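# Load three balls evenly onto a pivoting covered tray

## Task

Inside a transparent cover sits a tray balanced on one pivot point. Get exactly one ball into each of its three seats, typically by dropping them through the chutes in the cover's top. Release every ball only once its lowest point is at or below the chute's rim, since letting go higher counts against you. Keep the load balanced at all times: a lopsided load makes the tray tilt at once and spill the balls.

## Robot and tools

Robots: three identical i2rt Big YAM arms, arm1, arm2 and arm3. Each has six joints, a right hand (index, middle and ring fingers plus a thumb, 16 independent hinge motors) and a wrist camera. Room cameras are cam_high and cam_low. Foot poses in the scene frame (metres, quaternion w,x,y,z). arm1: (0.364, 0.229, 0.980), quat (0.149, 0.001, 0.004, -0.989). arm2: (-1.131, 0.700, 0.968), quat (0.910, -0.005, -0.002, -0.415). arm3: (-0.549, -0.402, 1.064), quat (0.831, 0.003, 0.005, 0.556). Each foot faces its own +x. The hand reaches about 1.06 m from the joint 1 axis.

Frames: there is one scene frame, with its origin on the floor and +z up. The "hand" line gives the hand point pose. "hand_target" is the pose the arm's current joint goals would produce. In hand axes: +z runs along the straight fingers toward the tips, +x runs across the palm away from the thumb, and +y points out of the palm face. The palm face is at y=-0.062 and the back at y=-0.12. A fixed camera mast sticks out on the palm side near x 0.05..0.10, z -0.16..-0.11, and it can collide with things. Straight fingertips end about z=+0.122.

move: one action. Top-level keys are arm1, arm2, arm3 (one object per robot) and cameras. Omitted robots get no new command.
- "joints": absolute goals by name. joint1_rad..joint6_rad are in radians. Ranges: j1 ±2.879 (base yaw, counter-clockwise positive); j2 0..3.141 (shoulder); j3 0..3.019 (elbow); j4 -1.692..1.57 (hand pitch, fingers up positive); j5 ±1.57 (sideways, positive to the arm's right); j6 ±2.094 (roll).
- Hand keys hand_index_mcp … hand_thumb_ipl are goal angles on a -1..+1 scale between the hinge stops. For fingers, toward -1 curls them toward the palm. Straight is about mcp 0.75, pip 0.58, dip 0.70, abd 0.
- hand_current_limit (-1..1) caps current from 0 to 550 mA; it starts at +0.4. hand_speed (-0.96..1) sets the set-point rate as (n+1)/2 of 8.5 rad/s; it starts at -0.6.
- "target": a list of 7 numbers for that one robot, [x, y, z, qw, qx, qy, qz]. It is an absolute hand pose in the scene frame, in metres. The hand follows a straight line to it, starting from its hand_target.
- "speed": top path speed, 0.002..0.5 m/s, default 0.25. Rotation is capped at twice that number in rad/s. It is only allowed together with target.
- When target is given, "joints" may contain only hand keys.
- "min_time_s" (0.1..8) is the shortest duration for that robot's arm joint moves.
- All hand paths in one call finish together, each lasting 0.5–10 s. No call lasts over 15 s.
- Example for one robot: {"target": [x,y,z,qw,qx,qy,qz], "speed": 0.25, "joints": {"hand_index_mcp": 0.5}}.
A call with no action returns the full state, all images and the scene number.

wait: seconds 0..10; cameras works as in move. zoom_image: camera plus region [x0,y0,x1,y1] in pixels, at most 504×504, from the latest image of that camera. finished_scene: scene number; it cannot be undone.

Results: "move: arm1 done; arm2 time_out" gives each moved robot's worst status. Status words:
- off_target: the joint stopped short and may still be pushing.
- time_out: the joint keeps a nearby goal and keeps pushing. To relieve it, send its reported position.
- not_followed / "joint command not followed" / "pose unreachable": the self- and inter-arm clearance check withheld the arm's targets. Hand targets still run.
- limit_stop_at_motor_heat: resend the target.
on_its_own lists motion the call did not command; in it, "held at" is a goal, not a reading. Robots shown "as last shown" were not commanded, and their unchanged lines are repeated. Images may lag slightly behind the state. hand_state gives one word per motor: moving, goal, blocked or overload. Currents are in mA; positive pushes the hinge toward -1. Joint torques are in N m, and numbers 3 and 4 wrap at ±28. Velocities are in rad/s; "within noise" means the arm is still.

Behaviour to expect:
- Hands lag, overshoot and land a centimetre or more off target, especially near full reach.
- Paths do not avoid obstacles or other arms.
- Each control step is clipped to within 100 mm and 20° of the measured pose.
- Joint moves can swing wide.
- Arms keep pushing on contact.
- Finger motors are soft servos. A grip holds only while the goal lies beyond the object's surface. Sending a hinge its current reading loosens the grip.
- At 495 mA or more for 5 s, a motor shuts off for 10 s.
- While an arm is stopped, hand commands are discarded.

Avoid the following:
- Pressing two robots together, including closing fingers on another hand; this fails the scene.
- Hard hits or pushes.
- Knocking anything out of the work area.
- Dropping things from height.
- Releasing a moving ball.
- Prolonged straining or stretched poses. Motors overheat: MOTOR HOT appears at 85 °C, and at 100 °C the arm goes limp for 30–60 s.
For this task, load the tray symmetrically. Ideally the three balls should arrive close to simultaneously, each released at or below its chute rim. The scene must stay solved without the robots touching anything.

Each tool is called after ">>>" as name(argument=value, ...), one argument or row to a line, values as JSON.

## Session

>>> move(
)

Scene clock: 0.00 s.
Joint torques (N m): no reading
Motor temperatures (°C): arm1=[25 30 38 27 28 25] | arm2=[24 27 29 25 31 22] | arm3=[26 31 27 25 29 24]
Heat: arm1: hottest joint3_rad 38 °C; arm2: hottest joint5_rad 31 °C; arm3: hottest joint2_rad 31 °C.
Joint velocities: within noise
arm1.joint_positions: joint1_rad=+0.590 joint2_rad=+0.638 joint3_rad=+1.359 joint4_rad=-1.154 joint5_rad=+0.077 joint6_rad=+1.019 hand_index_mcp=+0.753 hand_index_abd=+0.000 hand_index_pip=+0.577 hand_index_dip=+0.696 hand_middle_mcp=+0.753 hand_middle_abd=+0.000 hand_middle_pip=+0.577 hand_middle_dip=+0.696 hand_ring_mcp=+0.753 hand_ring_abd=+0.000 hand_ring_pip=+0.577 hand_ring_dip=+0.696 hand_thumb_cmc=+0.714 hand_thumb_axl=+0.677 hand_thumb_mcp=+0.226 hand_thumb_ipl=+0.168 hand_current_limit=+0.400 hand_speed=-0.600
arm1.joint_status: not commanded
arm1.hand_state: goal,goal,goal,goal,goal,goal,goal,goal,goal,goal,goal,goal,goal,goal,goal,goal
arm1.index_mcp_current_ma: 0
arm1.index_abd_current_ma: 0
arm1.index_pip_current_ma: 0
arm1.index_dip_current_ma: 0
arm1.middle_mcp_current_ma: 0
arm1.middle_abd_current_ma: 0
arm1.middle_pip_current_ma: 0
arm1.middle_dip_current_ma: 0
arm1.ring_mcp_current_ma: 0
arm1.ring_abd_current_ma: 0
arm1.ring_pip_current_ma: 0
arm1.ring_dip_current_ma: 0
arm1.thumb_cmc_current_ma: 0
arm1.thumb_axl_current_ma: 0
arm1.thumb_mcp_current_ma: 0
arm1.thumb_ipl_current_ma: 0
arm1.hand_goal_index_mcp: 0.754
arm1.hand_goal_index_abd: 0.000
arm1.hand_goal_index_pip: 0.576
arm1.hand_goal_index_dip: 0.696
arm1.hand_goal_middle_mcp: 0.754
arm1.hand_goal_middle_abd: 0.000
arm1.hand_goal_middle_pip: 0.576
arm1.hand_goal_middle_dip: 0.696
arm1.hand_goal_ring_mcp: 0.754
arm1.hand_goal_ring_abd: 0.000
arm1.hand_goal_ring_pip: 0.576
arm1.hand_goal_ring_dip: 0.696
arm1.hand_goal_thumb_cmc: 0.714
arm1.hand_goal_thumb_axl: 0.678
arm1.hand_goal_thumb_mcp: 0.226
arm1.hand_goal_thumb_ipl: 0.168
arm1.hand: x=+0.1141 y=+0.0731 z=+1.5625 quat_wxyz=(+0.533, +0.542, -0.647, +0.056) (m; scene frame)
arm1.hand_target: x=+0.1163 y=+0.0757 z=+1.5742 quat_wxyz=(+0.544, +0.537, -0.642, +0.059) (m; scene frame)
arm1.hand_status: not commanded
arm2.joint_positions: joint1_rad=+0.624 joint2_rad=+0.640 joint3_rad=+1.553 joint4_rad=-1.206 joint5_rad=-0.066 joint6_rad=+1.218 hand_index_mcp=+0.753 hand_index_abd=+0.000 hand_index_pip=+0.577 hand_index_dip=+0.696 hand_middle_mcp=+0.753 hand_middle_abd=+0.000 hand_middle_pip=+0.577 hand_middle_dip=+0.696 hand_ring_mcp=+0.753 hand_ring_abd=+0.000 hand_ring_pip=+0.577 hand_ring_dip=+0.696 hand_thumb_cmc=+0.714 hand_thumb_axl=+0.677 hand_thumb_mcp=+0.226 hand_thumb_ipl=+0.168 hand_current_limit=+0.400 hand_speed=-0.600
arm2.joint_status: not commanded
arm2.hand_state: goal,goal,goal,goal,goal,goal,goal,goal,goal,goal,goal,goal,goal,goal,goal,goal
arm2.index_mcp_current_ma: 0
arm2.index_abd_current_ma: 0
arm2.index_pip_current_ma: 0
arm2.index_dip_current_ma: 0
arm2.middle_mcp_current_ma: 0
arm2.middle_abd_current_ma: 0
arm2.middle_pip_current_ma: 0
arm2.middle_dip_current_ma: 0
arm2.ring_mcp_current_ma: 0
arm2.ring_abd_current_ma: 0
arm2.ring_pip_current_ma: 0
arm2.ring_dip_current_ma: 0
arm2.thumb_cmc_current_ma: 0
arm2.thumb_axl_current_ma: 0
arm2.thumb_mcp_current_ma: 0
arm2.thumb_ipl_current_ma: 0
arm2.hand_goal_index_mcp: 0.754
arm2.hand_goal_index_abd: 0.000
arm2.hand_goal_index_pip: 0.576
arm2.hand_goal_index_dip: 0.696
arm2.hand_goal_middle_mcp: 0.754
arm2.hand_goal_middle_abd: 0.000
arm2.hand_goal_middle_pip: 0.576
arm2.hand_goal_middle_dip: 0.696
arm2.hand_goal_ring_mcp: 0.754
arm2.hand_goal_ring_abd: 0.000
arm2.hand_goal_ring_pip: 0.576
arm2.hand_goal_ring_dip: 0.696
arm2.hand_goal_thumb_cmc: 0.714
arm2.hand_goal_thumb_axl: 0.678
arm2.hand_goal_thumb_mcp: 0.226
arm2.hand_goal_thumb_ipl: 0.168
arm2.hand: x=-0.9179 y=+0.5776 z=+1.6171 quat_wxyz=(+0.151, +0.799, +0.071, +0.578) (m; scene frame)
arm2.hand_target: x=-0.9226 y=+0.5789 z=+1.6303 quat_wxyz=(+0.155, +0.790, +0.071, +0.590) (m; scene frame)
arm2.hand_status: not commanded
arm3.joint_positions: joint1_rad=+0.561 joint2_rad=+0.617 joint3_rad=+1.462 joint4_rad=-1.200 joint5_rad=+0.027 joint6_rad=+1.132 hand_index_mcp=+0.753 hand_index_abd=+0.000 hand_index_pip=+0.577 hand_index_dip=+0.696 hand_middle_mcp=+0.753 hand_middle_abd=+0.000 hand_middle_pip=+0.577 hand_middle_dip=+0.696 hand_ring_mcp=+0.753 hand_ring_abd=+0.000 hand_ring_pip=+0.577 hand_ring_dip=+0.696 hand_thumb_cmc=+0.714 hand_thumb_axl=+0.677 hand_thumb_mcp=+0.226 hand_thumb_ipl=+0.168 hand_current_limit=+0.400 hand_speed=-0.600
arm3.joint_status: not commanded
arm3.hand_state: goal,goal,goal,goal,goal,goal,goal,goal,goal,goal,goal,goal,goal,goal,goal,goal
arm3.index_mcp_current_ma: 0
arm3.index_abd_current_ma: 0
arm3.index_pip_current_ma: 0
arm3.index_dip_current_ma: 0
arm3.middle_mcp_current_ma: 0
arm3.middle_abd_current_ma: 0
arm3.middle_pip_current_ma: 0
arm3.middle_dip_current_ma: 0
arm3.ring_mcp_current_ma: 0
arm3.ring_abd_current_ma: 0
arm3.ring_pip_current_ma: 0
arm3.ring_dip_current_ma: 0
arm3.thumb_cmc_current_ma: 0
arm3.thumb_axl_current_ma: 0
arm3.thumb_mcp_current_ma: 0
arm3.thumb_ipl_current_ma: 0
arm3.hand_goal_index_mcp: 0.754
arm3.hand_goal_index_abd: 0.000
arm3.hand_goal_index_pip: 0.576
arm3.hand_goal_index_dip: 0.696
arm3.hand_goal_middle_mcp: 0.754
arm3.hand_goal_middle_abd: 0.000
arm3.hand_goal_middle_pip: 0.576
arm3.hand_goal_middle_dip: 0.696
arm3.hand_goal_ring_mcp: 0.754
arm3.hand_goal_ring_abd: 0.000
arm3.hand_goal_ring_pip: 0.576
arm3.hand_goal_ring_dip: 0.696
arm3.hand_goal_thumb_cmc: 0.714
arm3.hand_goal_thumb_axl: 0.678
arm3.hand_goal_thumb_mcp: 0.226
arm3.hand_goal_thumb_ipl: 0.168
arm3.hand: x=-0.4926 y=-0.1478 z=+1.6826 quat_wxyz=(-0.341, +0.389, +0.723, +0.458) (m; scene frame)
arm3.hand_target: x=-0.4917 y=-0.1525 z=+1.6953 quat_wxyz=(-0.349, +0.386, +0.715, +0.467) (m; scene frame)
arm3.hand_status: not commanded
pictures: arm1_cam_wrist, arm2_cam_wrist, arm3_cam_wrist, cam_high, cam_low

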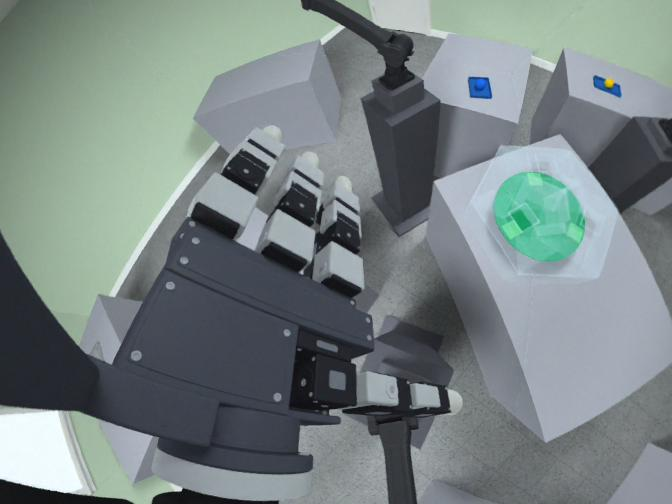

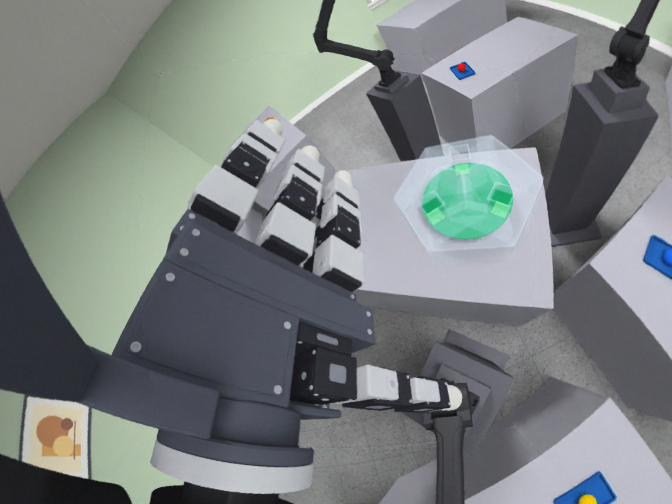

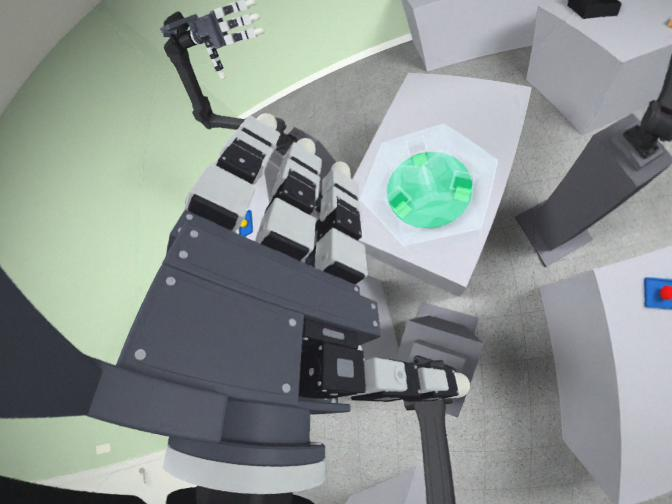

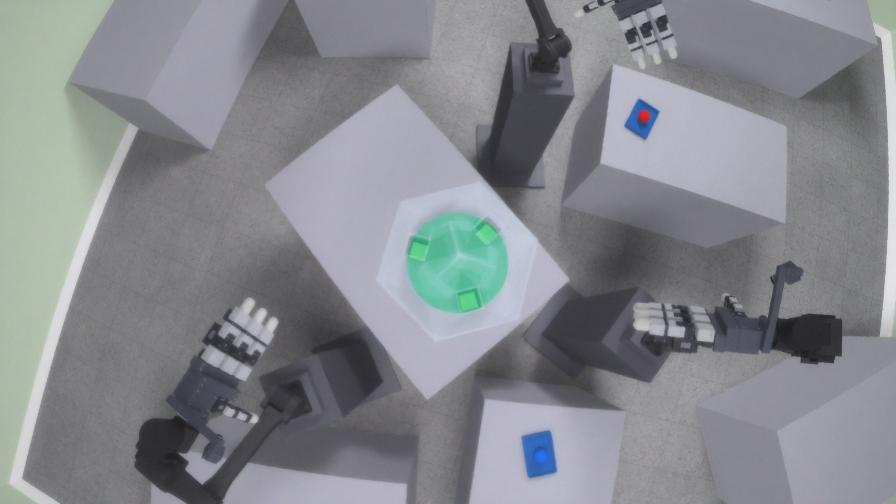

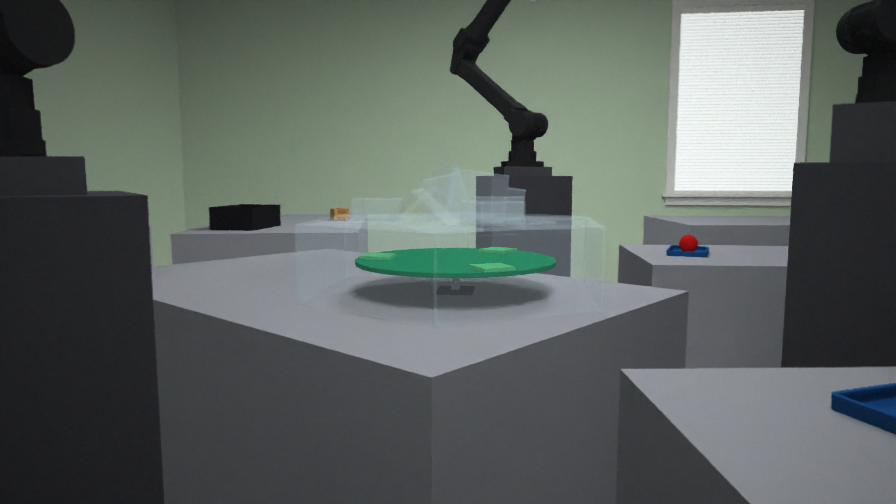

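>>> move(
  arm1={"joints":{"joint1_rad":1.639,"joint2_rad":1.35,"joint3_rad":1.3,"joint4_rad":-1.3,"joint5_rad":1.127,"joint6_rad":-1.378,"hand_speed":-0.3,"hand_index_mcp":0.95,"hand_middle_mcp":0.95,"hand_index_pip":-0.153,"hand_middle_pip":-0.153,"hand_index_dip":-0.13,"hand_middle_dip":-0.13,"hand_index_abd":-0.167,"hand_middle_abd":0.167,"hand_ring_mcp":0.753,"hand_ring_pip":-0.88,"hand_ring_dip":-0.6,"hand_thumb_cmc":-0.679,"hand_thumb_mcp":0.056,"hand_thumb_ipl":0.059},"min_time_s":3},
  arm2={"joints":{"joint1_rad":-1.745,"joint2_rad":1.2,"joint3_rad":1.2,"joint4_rad":-1.3,"joint5_rad":1.127,"joint6_rad":-1.378,"hand_speed":-0.3,"hand_index_mcp":0.95,"hand_middle_mcp":0.95,"hand_index_pip":-0.153,"hand_middle_pip":-0.153,"hand_index_dip":-0.13,"hand_middle_dip":-0.13,"hand_index_abd":-0.167,"hand_middle_abd":0.167,"hand_ring_mcp":0.753,"hand_ring_pip":-0.88,"hand_ring_dip":-0.6,"hand_thumb_cmc":-0.679,"hand_thumb_mcp":0.056,"hand_thumb_ipl":0.059},"min_time_s":3.5},
  arm3={"joints":{"joint1_rad":1.892,"joint2_rad":1.35,"joint3_rad":1.3,"joint4_rad":-1.3,"joint5_rad":1.127,"joint6_rad":-1.378,"hand_speed":-0.3,"hand_index_mcp":0.95,"hand_middle_mcp":0.95,"hand_index_pip":-0.153,"hand_middle_pip":-0.153,"hand_index_dip":-0.13,"hand_middle_dip":-0.13,"hand_index_abd":-0.167,"hand_middle_abd":0.167,"hand_ring_mcp":0.753,"hand_ring_pip":-0.88,"hand_ring_dip":-0.6,"hand_thumb_cmc":-0.679,"hand_thumb_mcp":0.056,"hand_thumb_ipl":0.059},"min_time_s":3},
  cameras=["all"],
)

Scene clock: 105.10 s.
Joint torques (N m): arm1=[0.38 -8.12 7.66 0.17 1.14 -0.09] | arm2=[1.32 -8 9.61 0.46 1.08 -0.05] | arm3=[-0.15 -10.34 6.78 0.79 1.12 0.14]
Motor temperatures (°C): arm1=[25 29 47 27 27 25] | arm2=[24 26 36 26 29 22] | arm3=[26 31 32 25 28 24]
Heat: arm1: hottest joint3_rad 47 °C; arm2: hottest joint3_rad 36 °C; arm3: hottest joint3_rad 32 °C.
move: arm1 off_target; arm2 off_target; arm3 off_target
Joint velocities: within noise
arm1.joint_positions: joint1_rad=+1.636 joint2_rad=+1.336 joint3_rad=+1.302 joint4_rad=-1.291 joint5_rad=+1.125 joint6_rad=-1.365 hand_index_mcp=+0.944 hand_index_abd=-0.136 hand_index_pip=-0.152 hand_index_dip=-0.127 hand_middle_mcp=+0.945 hand_middle_abd=+0.144 hand_middle_pip=-0.151 hand_middle_dip=-0.127 hand_ring_mcp=+0.751 hand_ring_abd=+0.000 hand_ring_pip=-0.875 hand_ring_dip=-0.598 hand_thumb_cmc=-0.682 hand_thumb_axl=+0.677 hand_thumb_mcp=+0.055 hand_thumb_ipl=+0.061 hand_current_limit=+0.400 hand_speed=-0.300
arm1.joint_status: hand_index_abd off_target (ended at -0.136, target -0.167); hand_middle_abd off_target (ended at +0.144, target +0.167); the others done
arm1.hand_state: goal,blocked,goal,goal,goal,blocked,goal,goal,goal,goal,goal,goal,goal,goal,goal,goal
arm1.index_mcp_current_ma: -13
arm1.index_abd_current_ma: 71
arm1.index_pip_current_ma: 0
arm1.index_dip_current_ma: 5
arm1.middle_mcp_current_ma: -9
arm1.middle_abd_current_ma: -54
arm1.middle_pip_current_ma: 1
arm1.middle_dip_current_ma: 4
arm1.ring_mcp_current_ma: -4
arm1.ring_abd_current_ma: 0
arm1.ring_pip_current_ma: 8
arm1.ring_dip_current_ma: 3
arm1.thumb_cmc_current_ma: -7
arm1.thumb_axl_current_ma: -1
arm1.thumb_mcp_current_ma: -2
arm1.thumb_ipl_current_ma: 2
arm1.hand_goal_index_mcp: 0.950
arm1.hand_goal_index_abd: -0.166
arm1.hand_goal_index_pip: -0.152
arm1.hand_goal_index_dip: -0.130
arm1.hand_goal_middle_mcp: 0.950
arm1.hand_goal_middle_abd: 0.168
arm1.hand_goal_middle_pip: -0.152
arm1.hand_goal_middle_dip: -0.130
arm1.hand_goal_ring_mcp: 0.754
arm1.hand_goal_ring_abd: 0.000
arm1.hand_goal_ring_pip: -0.880
arm1.hand_goal_ring_dip: -0.600
arm1.hand_goal_thumb_cmc: -0.678
arm1.hand_goal_thumb_axl: 0.678
arm1.hand_goal_thumb_mcp: 0.056
arm1.hand_goal_thumb_ipl: 0.060
arm1.hand: x=+0.4170 y=-0.2596 z=+1.2742 quat_wxyz=(-0.165, +0.594, +0.598, -0.512) (m; scene frame)
arm1.hand_target: x=+0.4182 y=-0.2584 z=+1.2658 quat_wxyz=(-0.177, +0.585, +0.608, -0.507) (m; scene frame)
arm1.hand_status: not commanded
arm2.joint_positions: joint1_rad=-1.743 joint2_rad=+1.192 joint3_rad=+1.194 joint4_rad=-1.291 joint5_rad=+1.123 joint6_rad=-1.369 hand_index_mcp=+0.943 hand_index_abd=-0.135 hand_index_pip=-0.152 hand_index_dip=-0.128 hand_middle_mcp=+0.947 hand_middle_abd=+0.145 hand_middle_pip=-0.150 hand_middle_dip=-0.126 hand_ring_mcp=+0.751 hand_ring_abd=+0.001 hand_ring_pip=-0.876 hand_ring_dip=-0.598 hand_thumb_cmc=-0.683 hand_thumb_axl=+0.677 hand_thumb_mcp=+0.055 hand_thumb_ipl=+0.061 hand_current_limit=+0.400 hand_speed=-0.300
arm2.joint_status: hand_index_abd off_target (ended at -0.135, target -0.167); hand_middle_abd off_target (ended at +0.145, target +0.167); the others done
arm2.hand_state: goal,blocked,goal,goal,goal,blocked,goal,goal,goal,goal,goal,goal,goal,goal,goal,goal
arm2.index_mcp_current_ma: -13
arm2.index_abd_current_ma: 68
arm2.index_pip_current_ma: 0
arm2.index_dip_current_ma: 3
arm2.middle_mcp_current_ma: -5
arm2.middle_abd_current_ma: -47
arm2.middle_pip_current_ma: 2
arm2.middle_dip_current_ma: 5
arm2.ring_mcp_current_ma: -4
arm2.ring_abd_current_ma: 1
arm2.ring_pip_current_ma: 6
arm2.ring_dip_current_ma: 3
arm2.thumb_cmc_current_ma: -7
arm2.thumb_axl_current_ma: -1
arm2.thumb_mcp_current_ma: -2
arm2.thumb_ipl_current_ma: 2
arm2.hand_goal_index_mcp: 0.950
arm2.hand_goal_index_abd: -0.166
arm2.hand_goal_index_pip: -0.152
arm2.hand_goal_index_dip: -0.130
arm2.hand_goal_middle_mcp: 0.950
arm2.hand_goal_middle_abd: 0.168
arm2.hand_goal_middle_pip: -0.152
arm2.hand_goal_middle_dip: -0.130
arm2.hand_goal_ring_mcp: 0.754
arm2.hand_goal_ring_abd: 0.000
arm2.hand_goal_ring_pip: -0.880
arm2.hand_goal_ring_dip: -0.600
arm2.hand_goal_thumb_cmc: -0.678
arm2.hand_goal_thumb_axl: 0.678
arm2.hand_goal_thumb_mcp: 0.056
arm2.hand_goal_thumb_ipl: 0.060
arm2.hand: x=-1.5587 y=+0.5888 z=+1.2769 quat_wxyz=(-0.444, +0.841, +0.066, -0.303) (m; scene frame)
arm2.hand_target: x=-1.5592 y=+0.5899 z=+1.2758 quat_wxyz=(-0.449, +0.840, +0.072, -0.297) (m; scene frame)
arm2.hand_status: not commanded
arm3.joint_positions: joint1_rad=+1.891 joint2_rad=+1.341 joint3_rad=+1.310 joint4_rad=-1.291 joint5_rad=+1.126 joint6_rad=-1.370 hand_index_mcp=+0.943 hand_index_abd=-0.133 hand_index_pip=-0.151 hand_index_dip=-0.127 hand_middle_mcp=+0.945 hand_middle_abd=+0.148 hand_middle_pip=-0.152 hand_middle_dip=-0.126 hand_ring_mcp=+0.751 hand_ring_abd=+0.001 hand_ring_pip=-0.876 hand_ring_dip=-0.597 hand_thumb_cmc=-0.683 hand_thumb_axl=+0.677 hand_thumb_mcp=+0.054 hand_thumb_ipl=+0.061 hand_current_limit=+0.400 hand_speed=-0.300
arm3.joint_status: hand_index_abd off_target (ended at -0.133, target -0.167); the others done
arm3.hand_state: goal,blocked,goal,goal,goal,goal,goal,goal,goal,goal,goal,goal,goal,goal,goal,goal
arm3.index_mcp_current_ma: -22
arm3.index_abd_current_ma: 110
arm3.index_pip_current_ma: 3
arm3.index_dip_current_ma: 8
arm3.middle_mcp_current_ma: -15
arm3.middle_abd_current_ma: -61
arm3.middle_pip_current_ma: 0
arm3.middle_dip_current_ma: 11
arm3.ring_mcp_current_ma: -10
arm3.ring_abd_current_ma: 2
arm3.ring_pip_current_ma: 13
arm3.ring_dip_current_ma: 7
arm3.thumb_cmc_current_ma: -15
arm3.thumb_axl_current_ma: -2
arm3.thumb_mcp_current_ma: -5
arm3.thumb_ipl_current_ma: 4
arm3.hand_goal_index_mcp: 0.950
arm3.hand_goal_index_abd: -0.166
arm3.hand_goal_index_pip: -0.152
arm3.hand_goal_index_dip: -0.130
arm3.hand_goal_middle_mcp: 0.950
arm3.hand_goal_middle_abd: 0.168
arm3.hand_goal_middle_pip: -0.152
arm3.hand_goal_middle_dip: -0.130
arm3.hand_goal_ring_mcp: 0.754
arm3.hand_goal_ring_abd: 0.000
arm3.hand_goal_ring_pip: -0.880
arm3.hand_goal_ring_dip: -0.600
arm3.hand_goal_thumb_cmc: -0.678
arm3.hand_goal_thumb_axl: 0.678
arm3.hand_goal_thumb_mcp: 0.056
arm3.hand_goal_thumb_ipl: 0.060
arm3.hand: x=-1.0112 y=-0.2449 z=+1.3681 quat_wxyz=(+0.520, -0.822, +0.182, +0.143) (m; scene frame)
arm3.hand_target: x=-1.0085 y=-0.2458 z=+1.3586 quat_wxyz=(+0.523, -0.825, +0.171, +0.130) (m; scene frame)
arm3.hand_status: not commanded
pictures: arm1_cam_wrist, arm2_cam_wrist, arm3_cam_wrist, cam_high, cam_low

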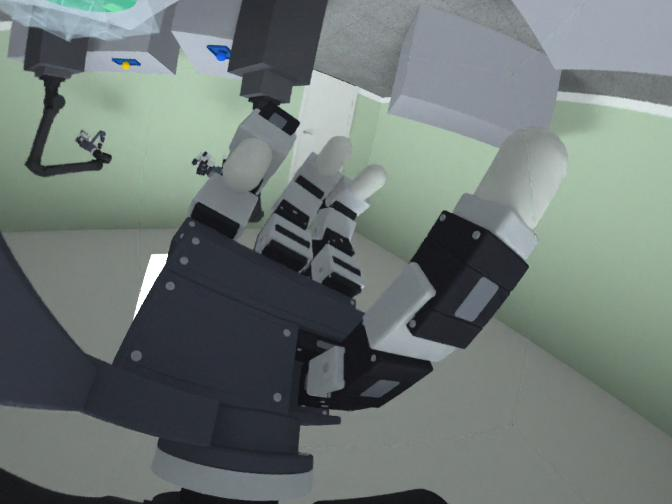

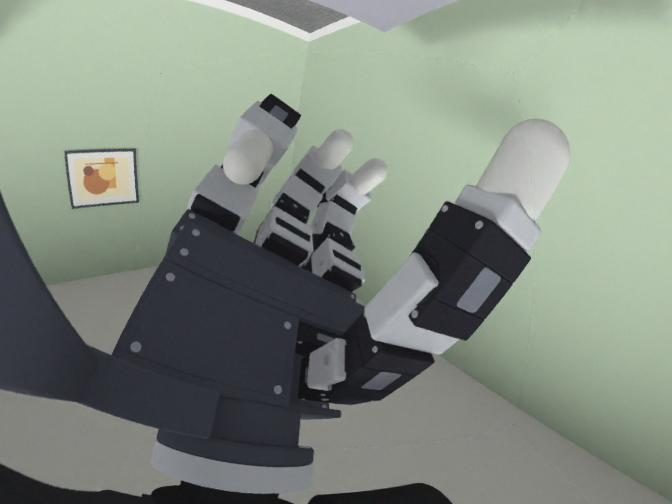

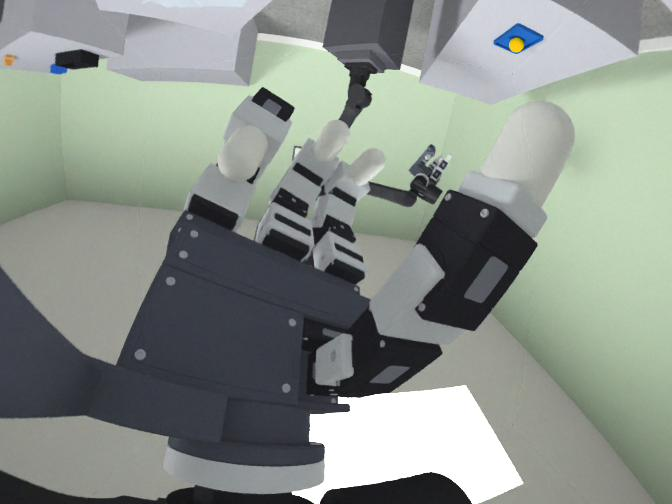

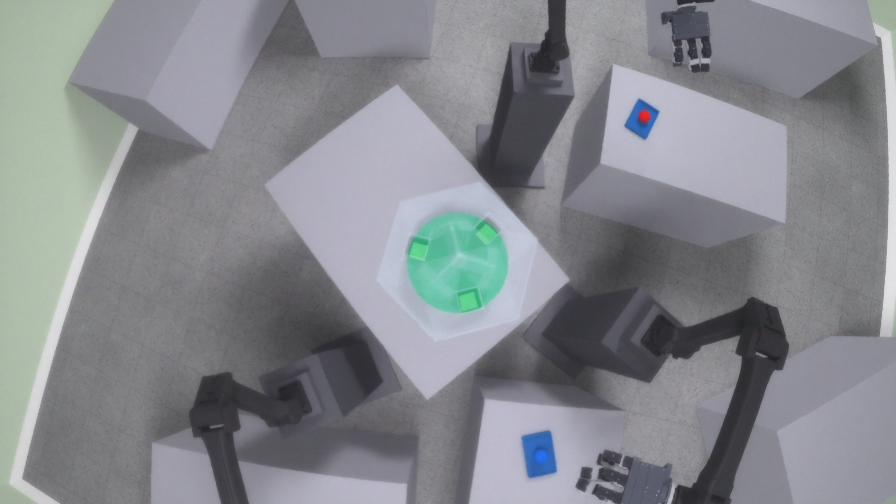

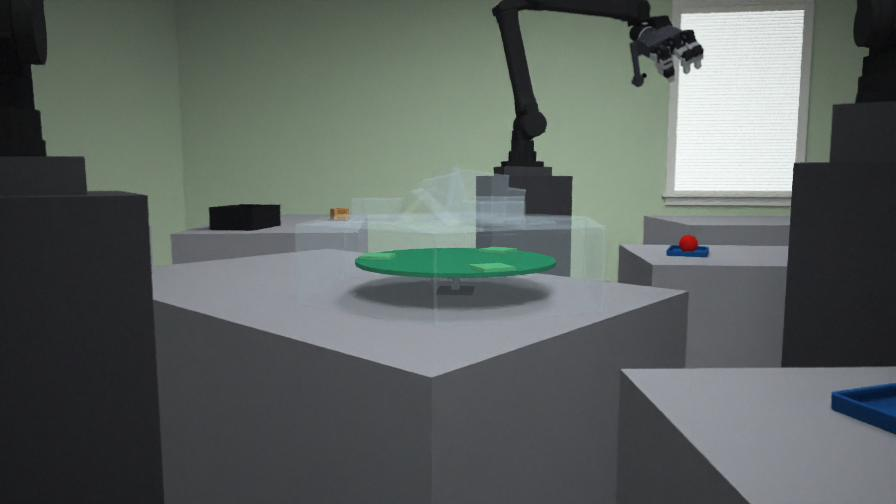

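>>> move(
  arm1={"joints":{"joint2_rad":2.023,"joint3_rad":1.335,"joint4_rad":-1.057},"min_time_s":3},
  arm2={"joints":{"joint1_rad":-1.566,"joint2_rad":2.072,"joint3_rad":1.578,"joint4_rad":-1.251},"min_time_s":3},
  arm3={"joints":{"joint2_rad":2.244,"joint3_rad":1.420,"joint4_rad":-0.921},"min_time_s":3},
  cameras=["arm1_cam_wrist","arm2_cam_wrist","arm3_cam_wrist","cam_high","cam_low"],
)

Scene clock: 123.00 s.
Joint torques (N m): arm1=[0.21 -14.04 7.79 0.05 1.1 -0.17] | arm2=[1.79 -20.07 10.63 0.29 1.05 -0.11] | arm3=[-0.09 -18.67 6.86 0.69 1.06 0.1]
Motor temperatures (°C): arm1=[25 30 46 27 29 25] | arm2=[24 27 37 25 30 22] | arm3=[26 31 32 25 29 24]
Heat: arm1: hottest joint3_rad 46 °C; arm2: hottest joint3_rad 37 °C; arm3: hottest joint3_rad 32 °C.
move: arm1 done; arm2 done; arm3 done
Joint velocities: within noise
arm1.joint_positions: joint1_rad=+1.636 joint2_rad=+2.001 joint3_rad=+1.302 joint4_rad=-1.066 joint5_rad=+1.127 joint6_rad=-1.366 hand_index_mcp=+0.943 hand_index_abd=-0.136 hand_index_pip=-0.152 hand_index_dip=-0.127 hand_middle_mcp=+0.944 hand_middle_abd=+0.144 hand_middle_pip=-0.151 hand_middle_dip=-0.127 hand_ring_mcp=+0.751 hand_ring_abd=+0.000 hand_ring_pip=-0.875 hand_ring_dip=-0.598 hand_thumb_cmc=-0.680 hand_thumb_axl=+0.677 hand_thumb_mcp=+0.055 hand_thumb_ipl=+0.061 hand_current_limit=+0.400 hand_speed=-0.300
arm1.joint_status: all done
arm1.hand_state: goal,blocked,goal,goal,goal,blocked,goal,goal,goal,goal,goal,goal,goal,goal,goal,goal
arm1.index_mcp_current_ma: -15
arm1.index_abd_current_ma: 71
arm1.index_pip_current_ma: 0
arm1.index_dip_current_ma: 5
arm1.middle_mcp_current_ma: -11
arm1.middle_abd_current_ma: -54
arm1.middle_pip_current_ma: 1
arm1.middle_dip_current_ma: 4
arm1.ring_mcp_current_ma: -6
arm1.ring_abd_current_ma: 0
arm1.ring_pip_current_ma: 8
arm1.ring_dip_current_ma: 3
arm1.thumb_cmc_current_ma: -2
arm1.thumb_axl_current_ma: -1
arm1.thumb_mcp_current_ma: -2
arm1.thumb_ipl_current_ma: 2
arm1.hand_goal_index_mcp: 0.950
arm1.hand_goal_index_abd: -0.166
arm1.hand_goal_index_pip: -0.152
arm1.hand_goal_index_dip: -0.130
arm1.hand_goal_middle_mcp: 0.950
arm1.hand_goal_middle_abd: 0.168
arm1.hand_goal_middle_pip: -0.152
arm1.hand_goal_middle_dip: -0.130
arm1.hand_goal_ring_mcp: 0.754
arm1.hand_goal_ring_abd: 0.000
arm1.hand_goal_ring_pip: -0.880
arm1.hand_goal_ring_dip: -0.600
arm1.hand_goal_thumb_cmc: -0.678
arm1.hand_goal_thumb_axl: 0.678
arm1.hand_goal_thumb_mcp: 0.056
arm1.hand_goal_thumb_ipl: 0.060
arm1.hand: x=+0.4376 y=-0.3104 z=+0.9532 quat_wxyz=(-0.328, +0.505, +0.676, -0.424) (m; scene frame)
arm1.hand_target: x=+0.4442 y=-0.3224 z=+0.9515 quat_wxyz=(-0.323, +0.505, +0.677, -0.428) (m; scene frame)
arm1.hand_status: not commanded
arm2.joint_positions: joint1_rad=-1.572 joint2_rad=+2.065 joint3_rad=+1.533 joint4_rad=-1.261 joint5_rad=+1.125 joint6_rad=-1.369 hand_index_mcp=+0.942 hand_index_abd=-0.135 hand_index_pip=-0.152 hand_index_dip=-0.128 hand_middle_mcp=+0.945 hand_middle_abd=+0.145 hand_middle_pip=-0.150 hand_middle_dip=-0.126 hand_ring_mcp=+0.750 hand_ring_abd=+0.001 hand_ring_pip=-0.876 hand_ring_dip=-0.598 hand_thumb_cmc=-0.679 hand_thumb_axl=+0.677 hand_thumb_mcp=+0.055 hand_thumb_ipl=+0.061 hand_current_limit=+0.400 hand_speed=-0.300
arm2.joint_status: all done
arm2.hand_state: goal,blocked,goal,goal,goal,blocked,goal,goal,goal,goal,goal,goal,goal,goal,goal,goal
arm2.index_mcp_current_ma: -17
arm2.index_abd_current_ma: 68
arm2.index_pip_current_ma: 0
arm2.index_dip_current_ma: 3
arm2.middle_mcp_current_ma: -9
arm2.middle_abd_current_ma: -47
arm2.middle_pip_current_ma: 2
arm2.middle_dip_current_ma: 5
arm2.ring_mcp_current_ma: -6
arm2.ring_abd_current_ma: 1
arm2.ring_pip_current_ma: 6
arm2.ring_dip_current_ma: 3
arm2.thumb_cmc_current_ma: -2
arm2.thumb_axl_current_ma: -1
arm2.thumb_mcp_current_ma: -2
arm2.thumb_ipl_current_ma: 2
arm2.hand_goal_index_mcp: 0.950
arm2.hand_goal_index_abd: -0.166
arm2.hand_goal_index_pip: -0.152
arm2.hand_goal_index_dip: -0.130
arm2.hand_goal_middle_mcp: 0.950
arm2.hand_goal_middle_abd: 0.168
arm2.hand_goal_middle_pip: -0.152
arm2.hand_goal_middle_dip: -0.130
arm2.hand_goal_ring_mcp: 0.754
arm2.hand_goal_ring_abd: 0.000
arm2.hand_goal_ring_pip: -0.880
arm2.hand_goal_ring_dip: -0.600
arm2.hand_goal_thumb_cmc: -0.678
arm2.hand_goal_thumb_axl: 0.678
arm2.hand_goal_thumb_mcp: 0.056
arm2.hand_goal_thumb_ipl: 0.060
arm2.hand: x=-1.6503 y=+0.4135 z=+0.9860 quat_wxyz=(-0.513, +0.801, +0.269, -0.152) (m; scene frame)
arm2.hand_target: x=-1.6631 y=+0.3979 z=+0.9970 quat_wxyz=(-0.506, +0.804, +0.263, -0.170) (m; scene frame)
arm2.hand_status: not commanded
arm3.joint_positions: joint1_rad=+1.891 joint2_rad=+2.231 joint3_rad=+1.379 joint4_rad=-0.931 joint5_rad=+1.127 joint6_rad=-1.372 hand_index_mcp=+0.943 hand_index_abd=-0.133 hand_index_pip=-0.151 hand_index_dip=-0.127 hand_middle_mcp=+0.945 hand_middle_abd=+0.148 hand_middle_pip=-0.152 hand_middle_dip=-0.126 hand_ring_mcp=+0.750 hand_ring_abd=+0.001 hand_ring_pip=-0.876 hand_ring_dip=-0.597 hand_thumb_cmc=-0.680 hand_thumb_axl=+0.677 hand_thumb_mcp=+0.054 hand_thumb_ipl=+0.061 hand_current_limit=+0.400 hand_speed=-0.300
arm3.joint_status: all done
arm3.hand_state: goal,blocked,goal,goal,goal,goal,goal,goal,goal,goal,goal,goal,goal,goal,goal,goal
arm3.index_mcp_current_ma: -25
arm3.index_abd_current_ma: 110
arm3.index_pip_current_ma: 2
arm3.index_dip_current_ma: 8
arm3.middle_mcp_current_ma: -18
arm3.middle_abd_current_ma: -61
arm3.middle_pip_current_ma: 0
arm3.middle_dip_current_ma: 11
arm3.ring_mcp_current_ma: -13
arm3.ring_abd_current_ma: 2
arm3.ring_pip_current_ma: 13
arm3.ring_dip_current_ma: 7
arm3.thumb_cmc_current_ma: -4
arm3.thumb_axl_current_ma: -2
arm3.thumb_mcp_current_ma: -5
arm3.thumb_ipl_current_ma: 4
arm3.hand_goal_index_mcp: 0.950
arm3.hand_goal_index_abd: -0.166
arm3.hand_goal_index_pip: -0.152
arm3.hand_goal_index_dip: -0.130
arm3.hand_goal_middle_mcp: 0.950
arm3.hand_goal_middle_abd: 0.168
arm3.hand_goal_middle_pip: -0.152
arm3.hand_goal_middle_dip: -0.130
arm3.hand_goal_ring_mcp: 0.754
arm3.hand_goal_ring_abd: 0.000
arm3.hand_goal_ring_pip: -0.880
arm3.hand_goal_ring_dip: -0.600
arm3.hand_goal_thumb_cmc: -0.678
arm3.hand_goal_thumb_axl: 0.678
arm3.hand_goal_thumb_mcp: 0.056
arm3.hand_goal_thumb_ipl: 0.060
arm3.hand: x=-1.0915 y=-0.2397 z=+0.9474 quat_wxyz=(+0.535, -0.841, +0.060, -0.050) (m; scene frame)
arm3.hand_target: x=-1.1108 y=-0.2394 z=+0.9506 quat_wxyz=(+0.535, -0.841, +0.067, -0.036) (m; scene frame)
arm3.hand_status: not commanded
pictures: arm1_cam_wrist, arm2_cam_wrist, arm3_cam_wrist, cam_high, cam_low

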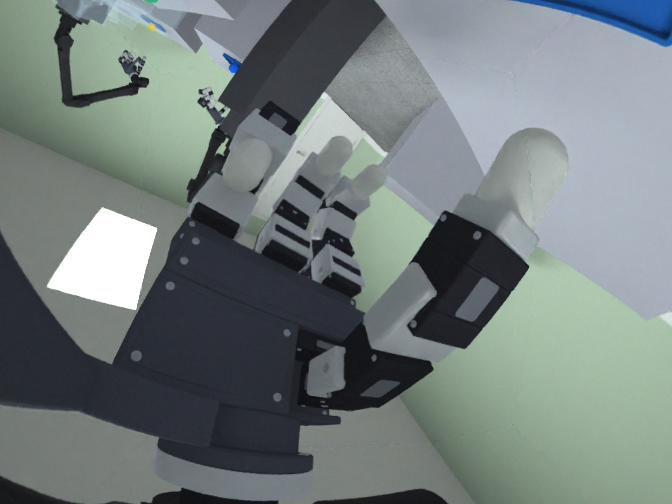

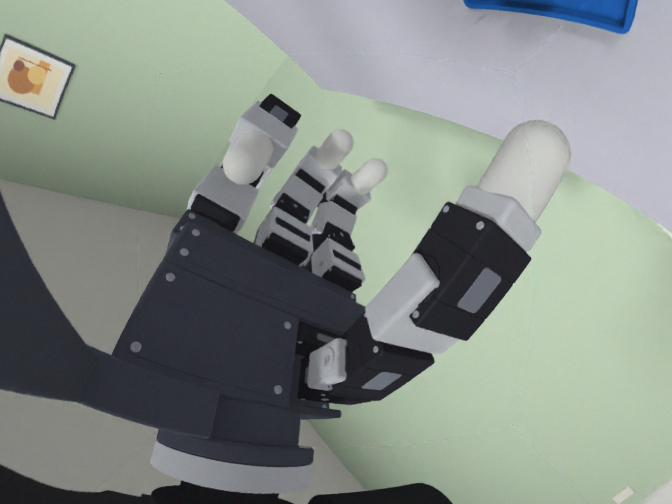

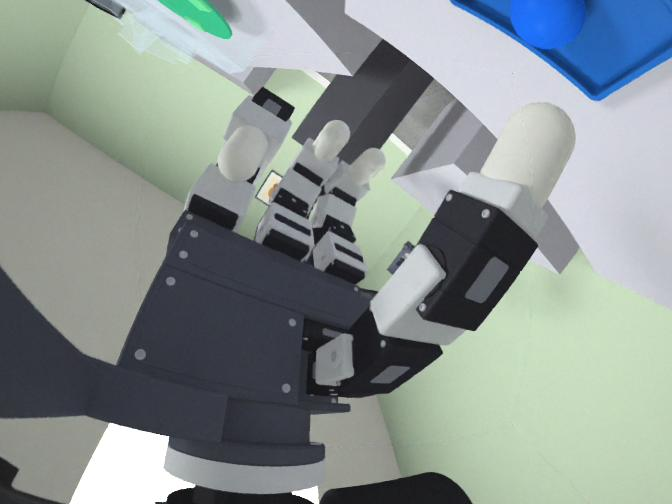

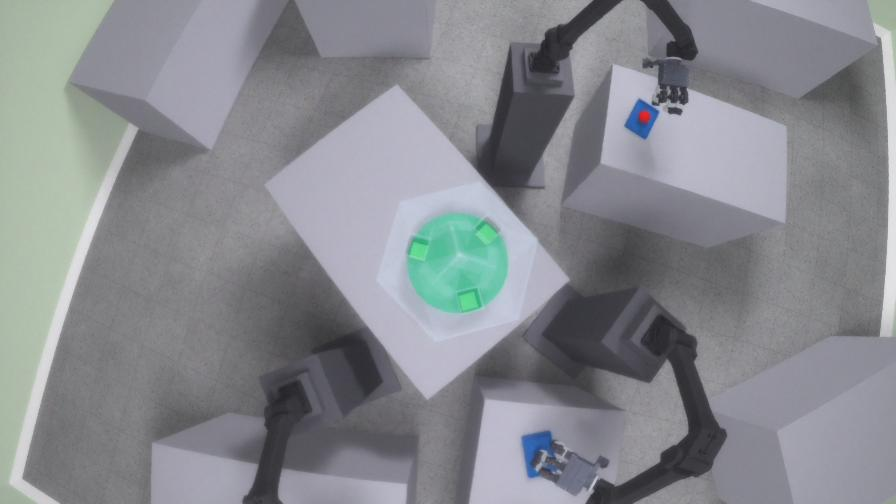

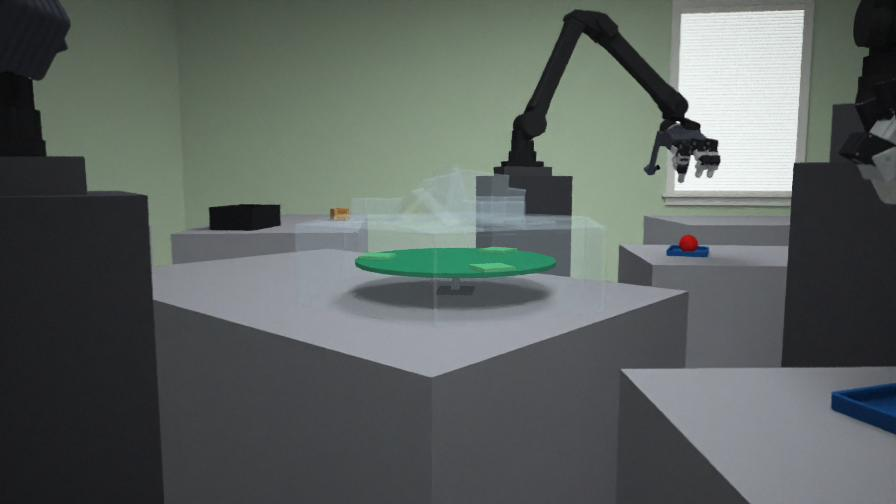

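>>> move(
  arm1={"target":[0.447,-0.333,0.84,0.3241,-0.5088,-0.6727,0.4285],"speed":0.12},
  arm2={"target":[-1.745,0.409,0.92,0.5178,-0.8130,-0.2247,0.1431],"speed":0.12},
  arm3={"target":[-1.130,-0.236,0.84,0.5356,-0.8408,0.0669,-0.0426],"speed":0.12},
  cameras=["arm1_cam_wrist","arm2_cam_wrist","arm3_cam_wrist","cam_high"],
)

Scene clock: 154.23 s.
Joint torques (N m): arm1=[0.38 -14.86 6.57 0.06 1.14 0.08] | arm2=[1.08 -22.65 10.8 -0.23 1.1 0.05] | arm3=[-0.26 -19.6 5.94 0.49 1.09 0.17]
Motor temperatures (°C): arm1=[25 33 45 27 30 25] | arm2=[24 31 36 25 31 22] | arm3=[26 33 33 25 29 24]
Heat: arm1: hottest joint3_rad 45 °C; arm2: hottest joint3_rad 36 °C; arm3: hottest joint2_rad 33 °C.
move: arm1 off_target; arm2 off_target; arm3 off_target
Joint velocities: within noise
arm1.joint_positions: joint1_rad=+1.636 joint2_rad=+2.226 joint3_rad=+1.341 joint4_rad=-0.886 joint5_rad=+1.128 joint6_rad=-1.366 hand_index_mcp=+0.943 hand_index_abd=-0.136 hand_index_pip=-0.152 hand_index_dip=-0.127 hand_middle_mcp=+0.944 hand_middle_abd=+0.144 hand_middle_pip=-0.151 hand_middle_dip=-0.127 hand_ring_mcp=+0.751 hand_ring_abd=+0.000 hand_ring_pip=-0.875 hand_ring_dip=-0.598 hand_thumb_cmc=-0.679 hand_thumb_axl=+0.677 hand_thumb_mcp=+0.055 hand_thumb_ipl=+0.061 hand_current_limit=+0.400 hand_speed=-0.300
arm1.joint_status: not commanded
arm1.hand_state: goal,blocked,goal,goal,goal,blocked,goal,goal,goal,goal,goal,goal,goal,goal,goal,goal
arm1.index_mcp_current_ma: -15
arm1.index_abd_current_ma: 71
arm1.index_pip_current_ma: 0
arm1.index_dip_current_ma: 5
arm1.middle_mcp_current_ma: -11
arm1.middle_abd_current_ma: -54
arm1.middle_pip_current_ma: 1
arm1.middle_dip_current_ma: 4
arm1.ring_mcp_current_ma: -6
arm1.ring_abd_current_ma: 0
arm1.ring_pip_current_ma: 8
arm1.ring_dip_current_ma: 3
arm1.thumb_cmc_current_ma: -2
arm1.thumb_axl_current_ma: -1
arm1.thumb_mcp_current_ma: -2
arm1.thumb_ipl_current_ma: 2
arm1.hand_goal_index_mcp: 0.950
arm1.hand_goal_index_abd: -0.166
arm1.hand_goal_index_pip: -0.152
arm1.hand_goal_index_dip: -0.130
arm1.hand_goal_middle_mcp: 0.950
arm1.hand_goal_middle_abd: 0.168
arm1.hand_goal_middle_pip: -0.152
arm1.hand_goal_middle_dip: -0.130
arm1.hand_goal_ring_mcp: 0.754
arm1.hand_goal_ring_abd: 0.000
arm1.hand_goal_ring_pip: -0.880
arm1.hand_goal_ring_dip: -0.600
arm1.hand_goal_thumb_cmc: -0.678
arm1.hand_goal_thumb_axl: 0.678
arm1.hand_goal_thumb_mcp: 0.056
arm1.hand_goal_thumb_ipl: 0.060
arm1.hand: x=+0.4422 y=-0.3217 z=+0.8464 quat_wxyz=(-0.331, +0.503, +0.677, -0.423) (m; scene frame)
arm1.hand_target: x=+0.4470 y=-0.3326 z=+0.8404 quat_wxyz=(-0.324, +0.509, +0.673, -0.428) (m; scene frame)
arm1.hand_status: off_target (0.014 m and 1.3 deg from the pose sent, 0.116 m and 0.9 deg at the start)
arm2.joint_positions: joint1_rad=-1.655 joint2_rad=+2.327 joint3_rad=+1.796 joint4_rad=-1.248 joint5_rad=+1.130 joint6_rad=-1.372 hand_index_mcp=+0.942 hand_index_abd=-0.135 hand_index_pip=-0.152 hand_index_dip=-0.128 hand_middle_mcp=+0.945 hand_middle_abd=+0.145 hand_middle_pip=-0.150 hand_middle_dip=-0.126 hand_ring_mcp=+0.750 hand_ring_abd=+0.001 hand_ring_pip=-0.876 hand_ring_dip=-0.598 hand_thumb_cmc=-0.679 hand_thumb_axl=+0.677 hand_thumb_mcp=+0.055 hand_thumb_ipl=+0.061 hand_current_limit=+0.400 hand_speed=-0.300
arm2.joint_status: not commanded
arm2.hand_state: goal,blocked,goal,goal,goal,blocked,goal,goal,goal,goal,goal,goal,goal,goal,goal,goal
arm2.index_mcp_current_ma: -17
arm2.index_abd_current_ma: 68
arm2.index_pip_current_ma: 0
arm2.index_dip_current_ma: 3
arm2.middle_mcp_current_ma: -9
arm2.middle_abd_current_ma: -47
arm2.middle_pip_current_ma: 2
arm2.middle_dip_current_ma: 5
arm2.ring_mcp_current_ma: -6
arm2.ring_abd_current_ma: 1
arm2.ring_pip_current_ma: 6
arm2.ring_dip_current_ma: 3
arm2.thumb_cmc_current_ma: -1
arm2.thumb_axl_current_ma: -1
arm2.thumb_mcp_current_ma: -2
arm2.thumb_ipl_current_ma: 2
arm2.hand_goal_index_mcp: 0.950
arm2.hand_goal_index_abd: -0.166
arm2.hand_goal_index_pip: -0.152
arm2.hand_goal_index_dip: -0.130
arm2.hand_goal_middle_mcp: 0.950
arm2.hand_goal_middle_abd: 0.168
arm2.hand_goal_middle_pip: -0.152
arm2.hand_goal_middle_dip: -0.130
arm2.hand_goal_ring_mcp: 0.754
arm2.hand_goal_ring_abd: 0.000
arm2.hand_goal_ring_pip: -0.880
arm2.hand_goal_ring_dip: -0.600
arm2.hand_goal_thumb_cmc: -0.678
arm2.hand_goal_thumb_axl: 0.678
arm2.hand_goal_thumb_mcp: 0.056
arm2.hand_goal_thumb_ipl: 0.060
arm2.hand: x=-1.7316 y=+0.4143 z=+0.9147 quat_wxyz=(-0.519, +0.811, +0.233, -0.136) (m; scene frame)
arm2.hand_target: x=-1.7446 y=+0.4093 z=+0.9203 quat_wxyz=(-0.517, +0.813, +0.225, -0.144) (m; scene frame)
arm2.hand_status: off_target (0.015 m and 1.3 deg from the pose sent, 0.116 m and 5.4 deg at the start)
arm3.joint_positions: joint1_rad=+1.891 joint2_rad=+2.484 joint3_rad=+1.528 joint4_rad=-0.830 joint5_rad=+1.127 joint6_rad=-1.372 hand_index_mcp=+0.943 hand_index_abd=-0.133 hand_index_pip=-0.151 hand_index_dip=-0.127 hand_middle_mcp=+0.945 hand_middle_abd=+0.148 hand_middle_pip=-0.152 hand_middle_dip=-0.126 hand_ring_mcp=+0.750 hand_ring_abd=+0.001 hand_ring_pip=-0.876 hand_ring_dip=-0.597 hand_thumb_cmc=-0.679 hand_thumb_axl=+0.677 hand_thumb_mcp=+0.054 hand_thumb_ipl=+0.061 hand_current_limit=+0.400 hand_speed=-0.300
arm3.joint_status: not commanded
arm3.hand_state: goal,blocked,goal,goal,goal,goal,goal,goal,goal,goal,goal,goal,goal,goal,goal,goal
arm3.index_mcp_current_ma: -25
arm3.index_abd_current_ma: 110
arm3.index_pip_current_ma: 2
arm3.index_dip_current_ma: 8
arm3.middle_mcp_current_ma: -18
arm3.middle_abd_current_ma: -61
arm3.middle_pip_current_ma: 0
arm3.middle_dip_current_ma: 11
arm3.ring_mcp_current_ma: -13
arm3.ring_abd_current_ma: 2
arm3.ring_pip_current_ma: 13
arm3.ring_dip_current_ma: 7
arm3.thumb_cmc_current_ma: -3
arm3.thumb_axl_current_ma: -2
arm3.thumb_mcp_current_ma: -5
arm3.thumb_ipl_current_ma: 4
arm3.hand_goal_index_mcp: 0.950
arm3.hand_goal_index_abd: -0.166
arm3.hand_goal_index_pip: -0.152
arm3.hand_goal_index_dip: -0.130
arm3.hand_goal_middle_mcp: 0.950
arm3.hand_goal_middle_abd: 0.168
arm3.hand_goal_middle_pip: -0.152
arm3.hand_goal_middle_dip: -0.130
arm3.hand_goal_ring_mcp: 0.754
arm3.hand_goal_ring_abd: 0.000
arm3.hand_goal_ring_pip: -0.880
arm3.hand_goal_ring_dip: -0.600
arm3.hand_goal_thumb_cmc: -0.678
arm3.hand_goal_thumb_axl: 0.678
arm3.hand_goal_thumb_mcp: 0.056
arm3.hand_goal_thumb_ipl: 0.060
arm3.hand: x=-1.1160 y=-0.2382 z=+0.8433 quat_wxyz=(+0.535, -0.841, +0.059, -0.052) (m; scene frame)
arm3.hand_target: x=-1.1297 y=-0.2362 z=+0.8405 quat_wxyz=(+0.536, -0.841, +0.067, -0.042) (m; scene frame)
arm3.hand_status: off_target (0.015 m and 1.4 deg from the pose sent, 0.114 m and 1.2 deg at the start)
pictures: arm1_cam_wrist, arm2_cam_wrist, arm3_cam_wrist, cam_high

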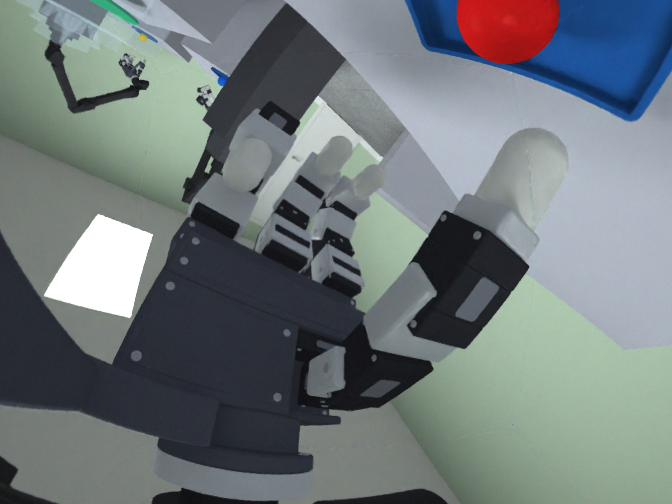

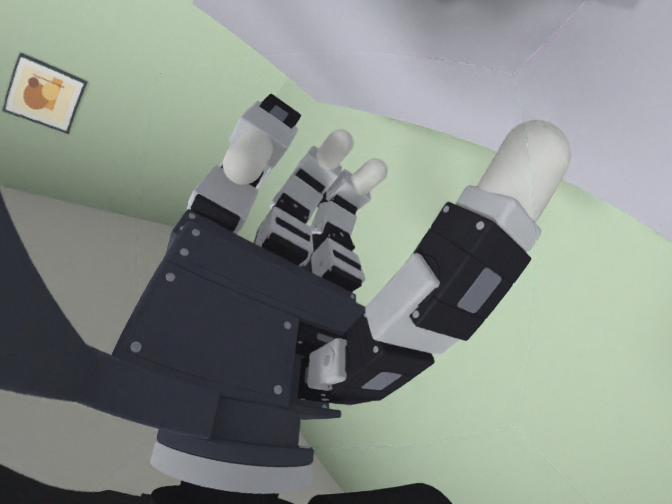

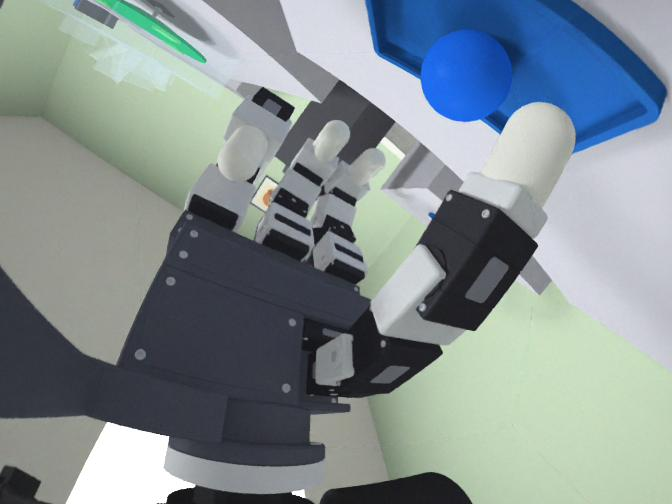

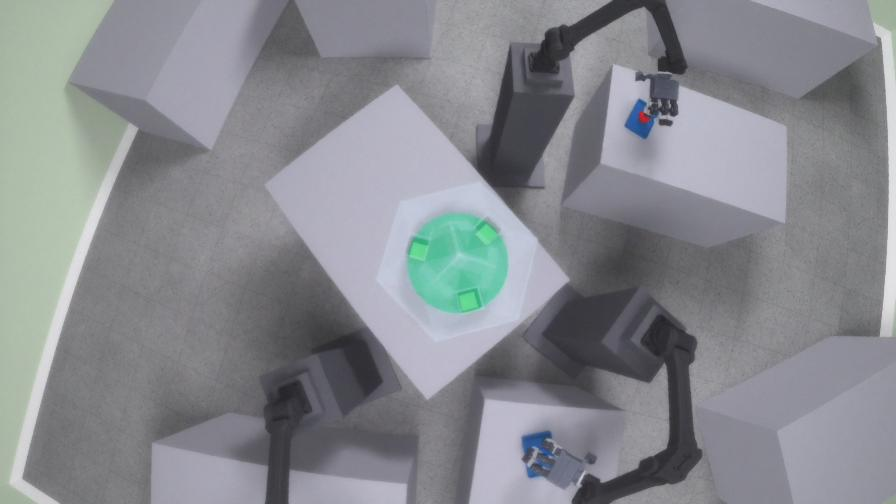

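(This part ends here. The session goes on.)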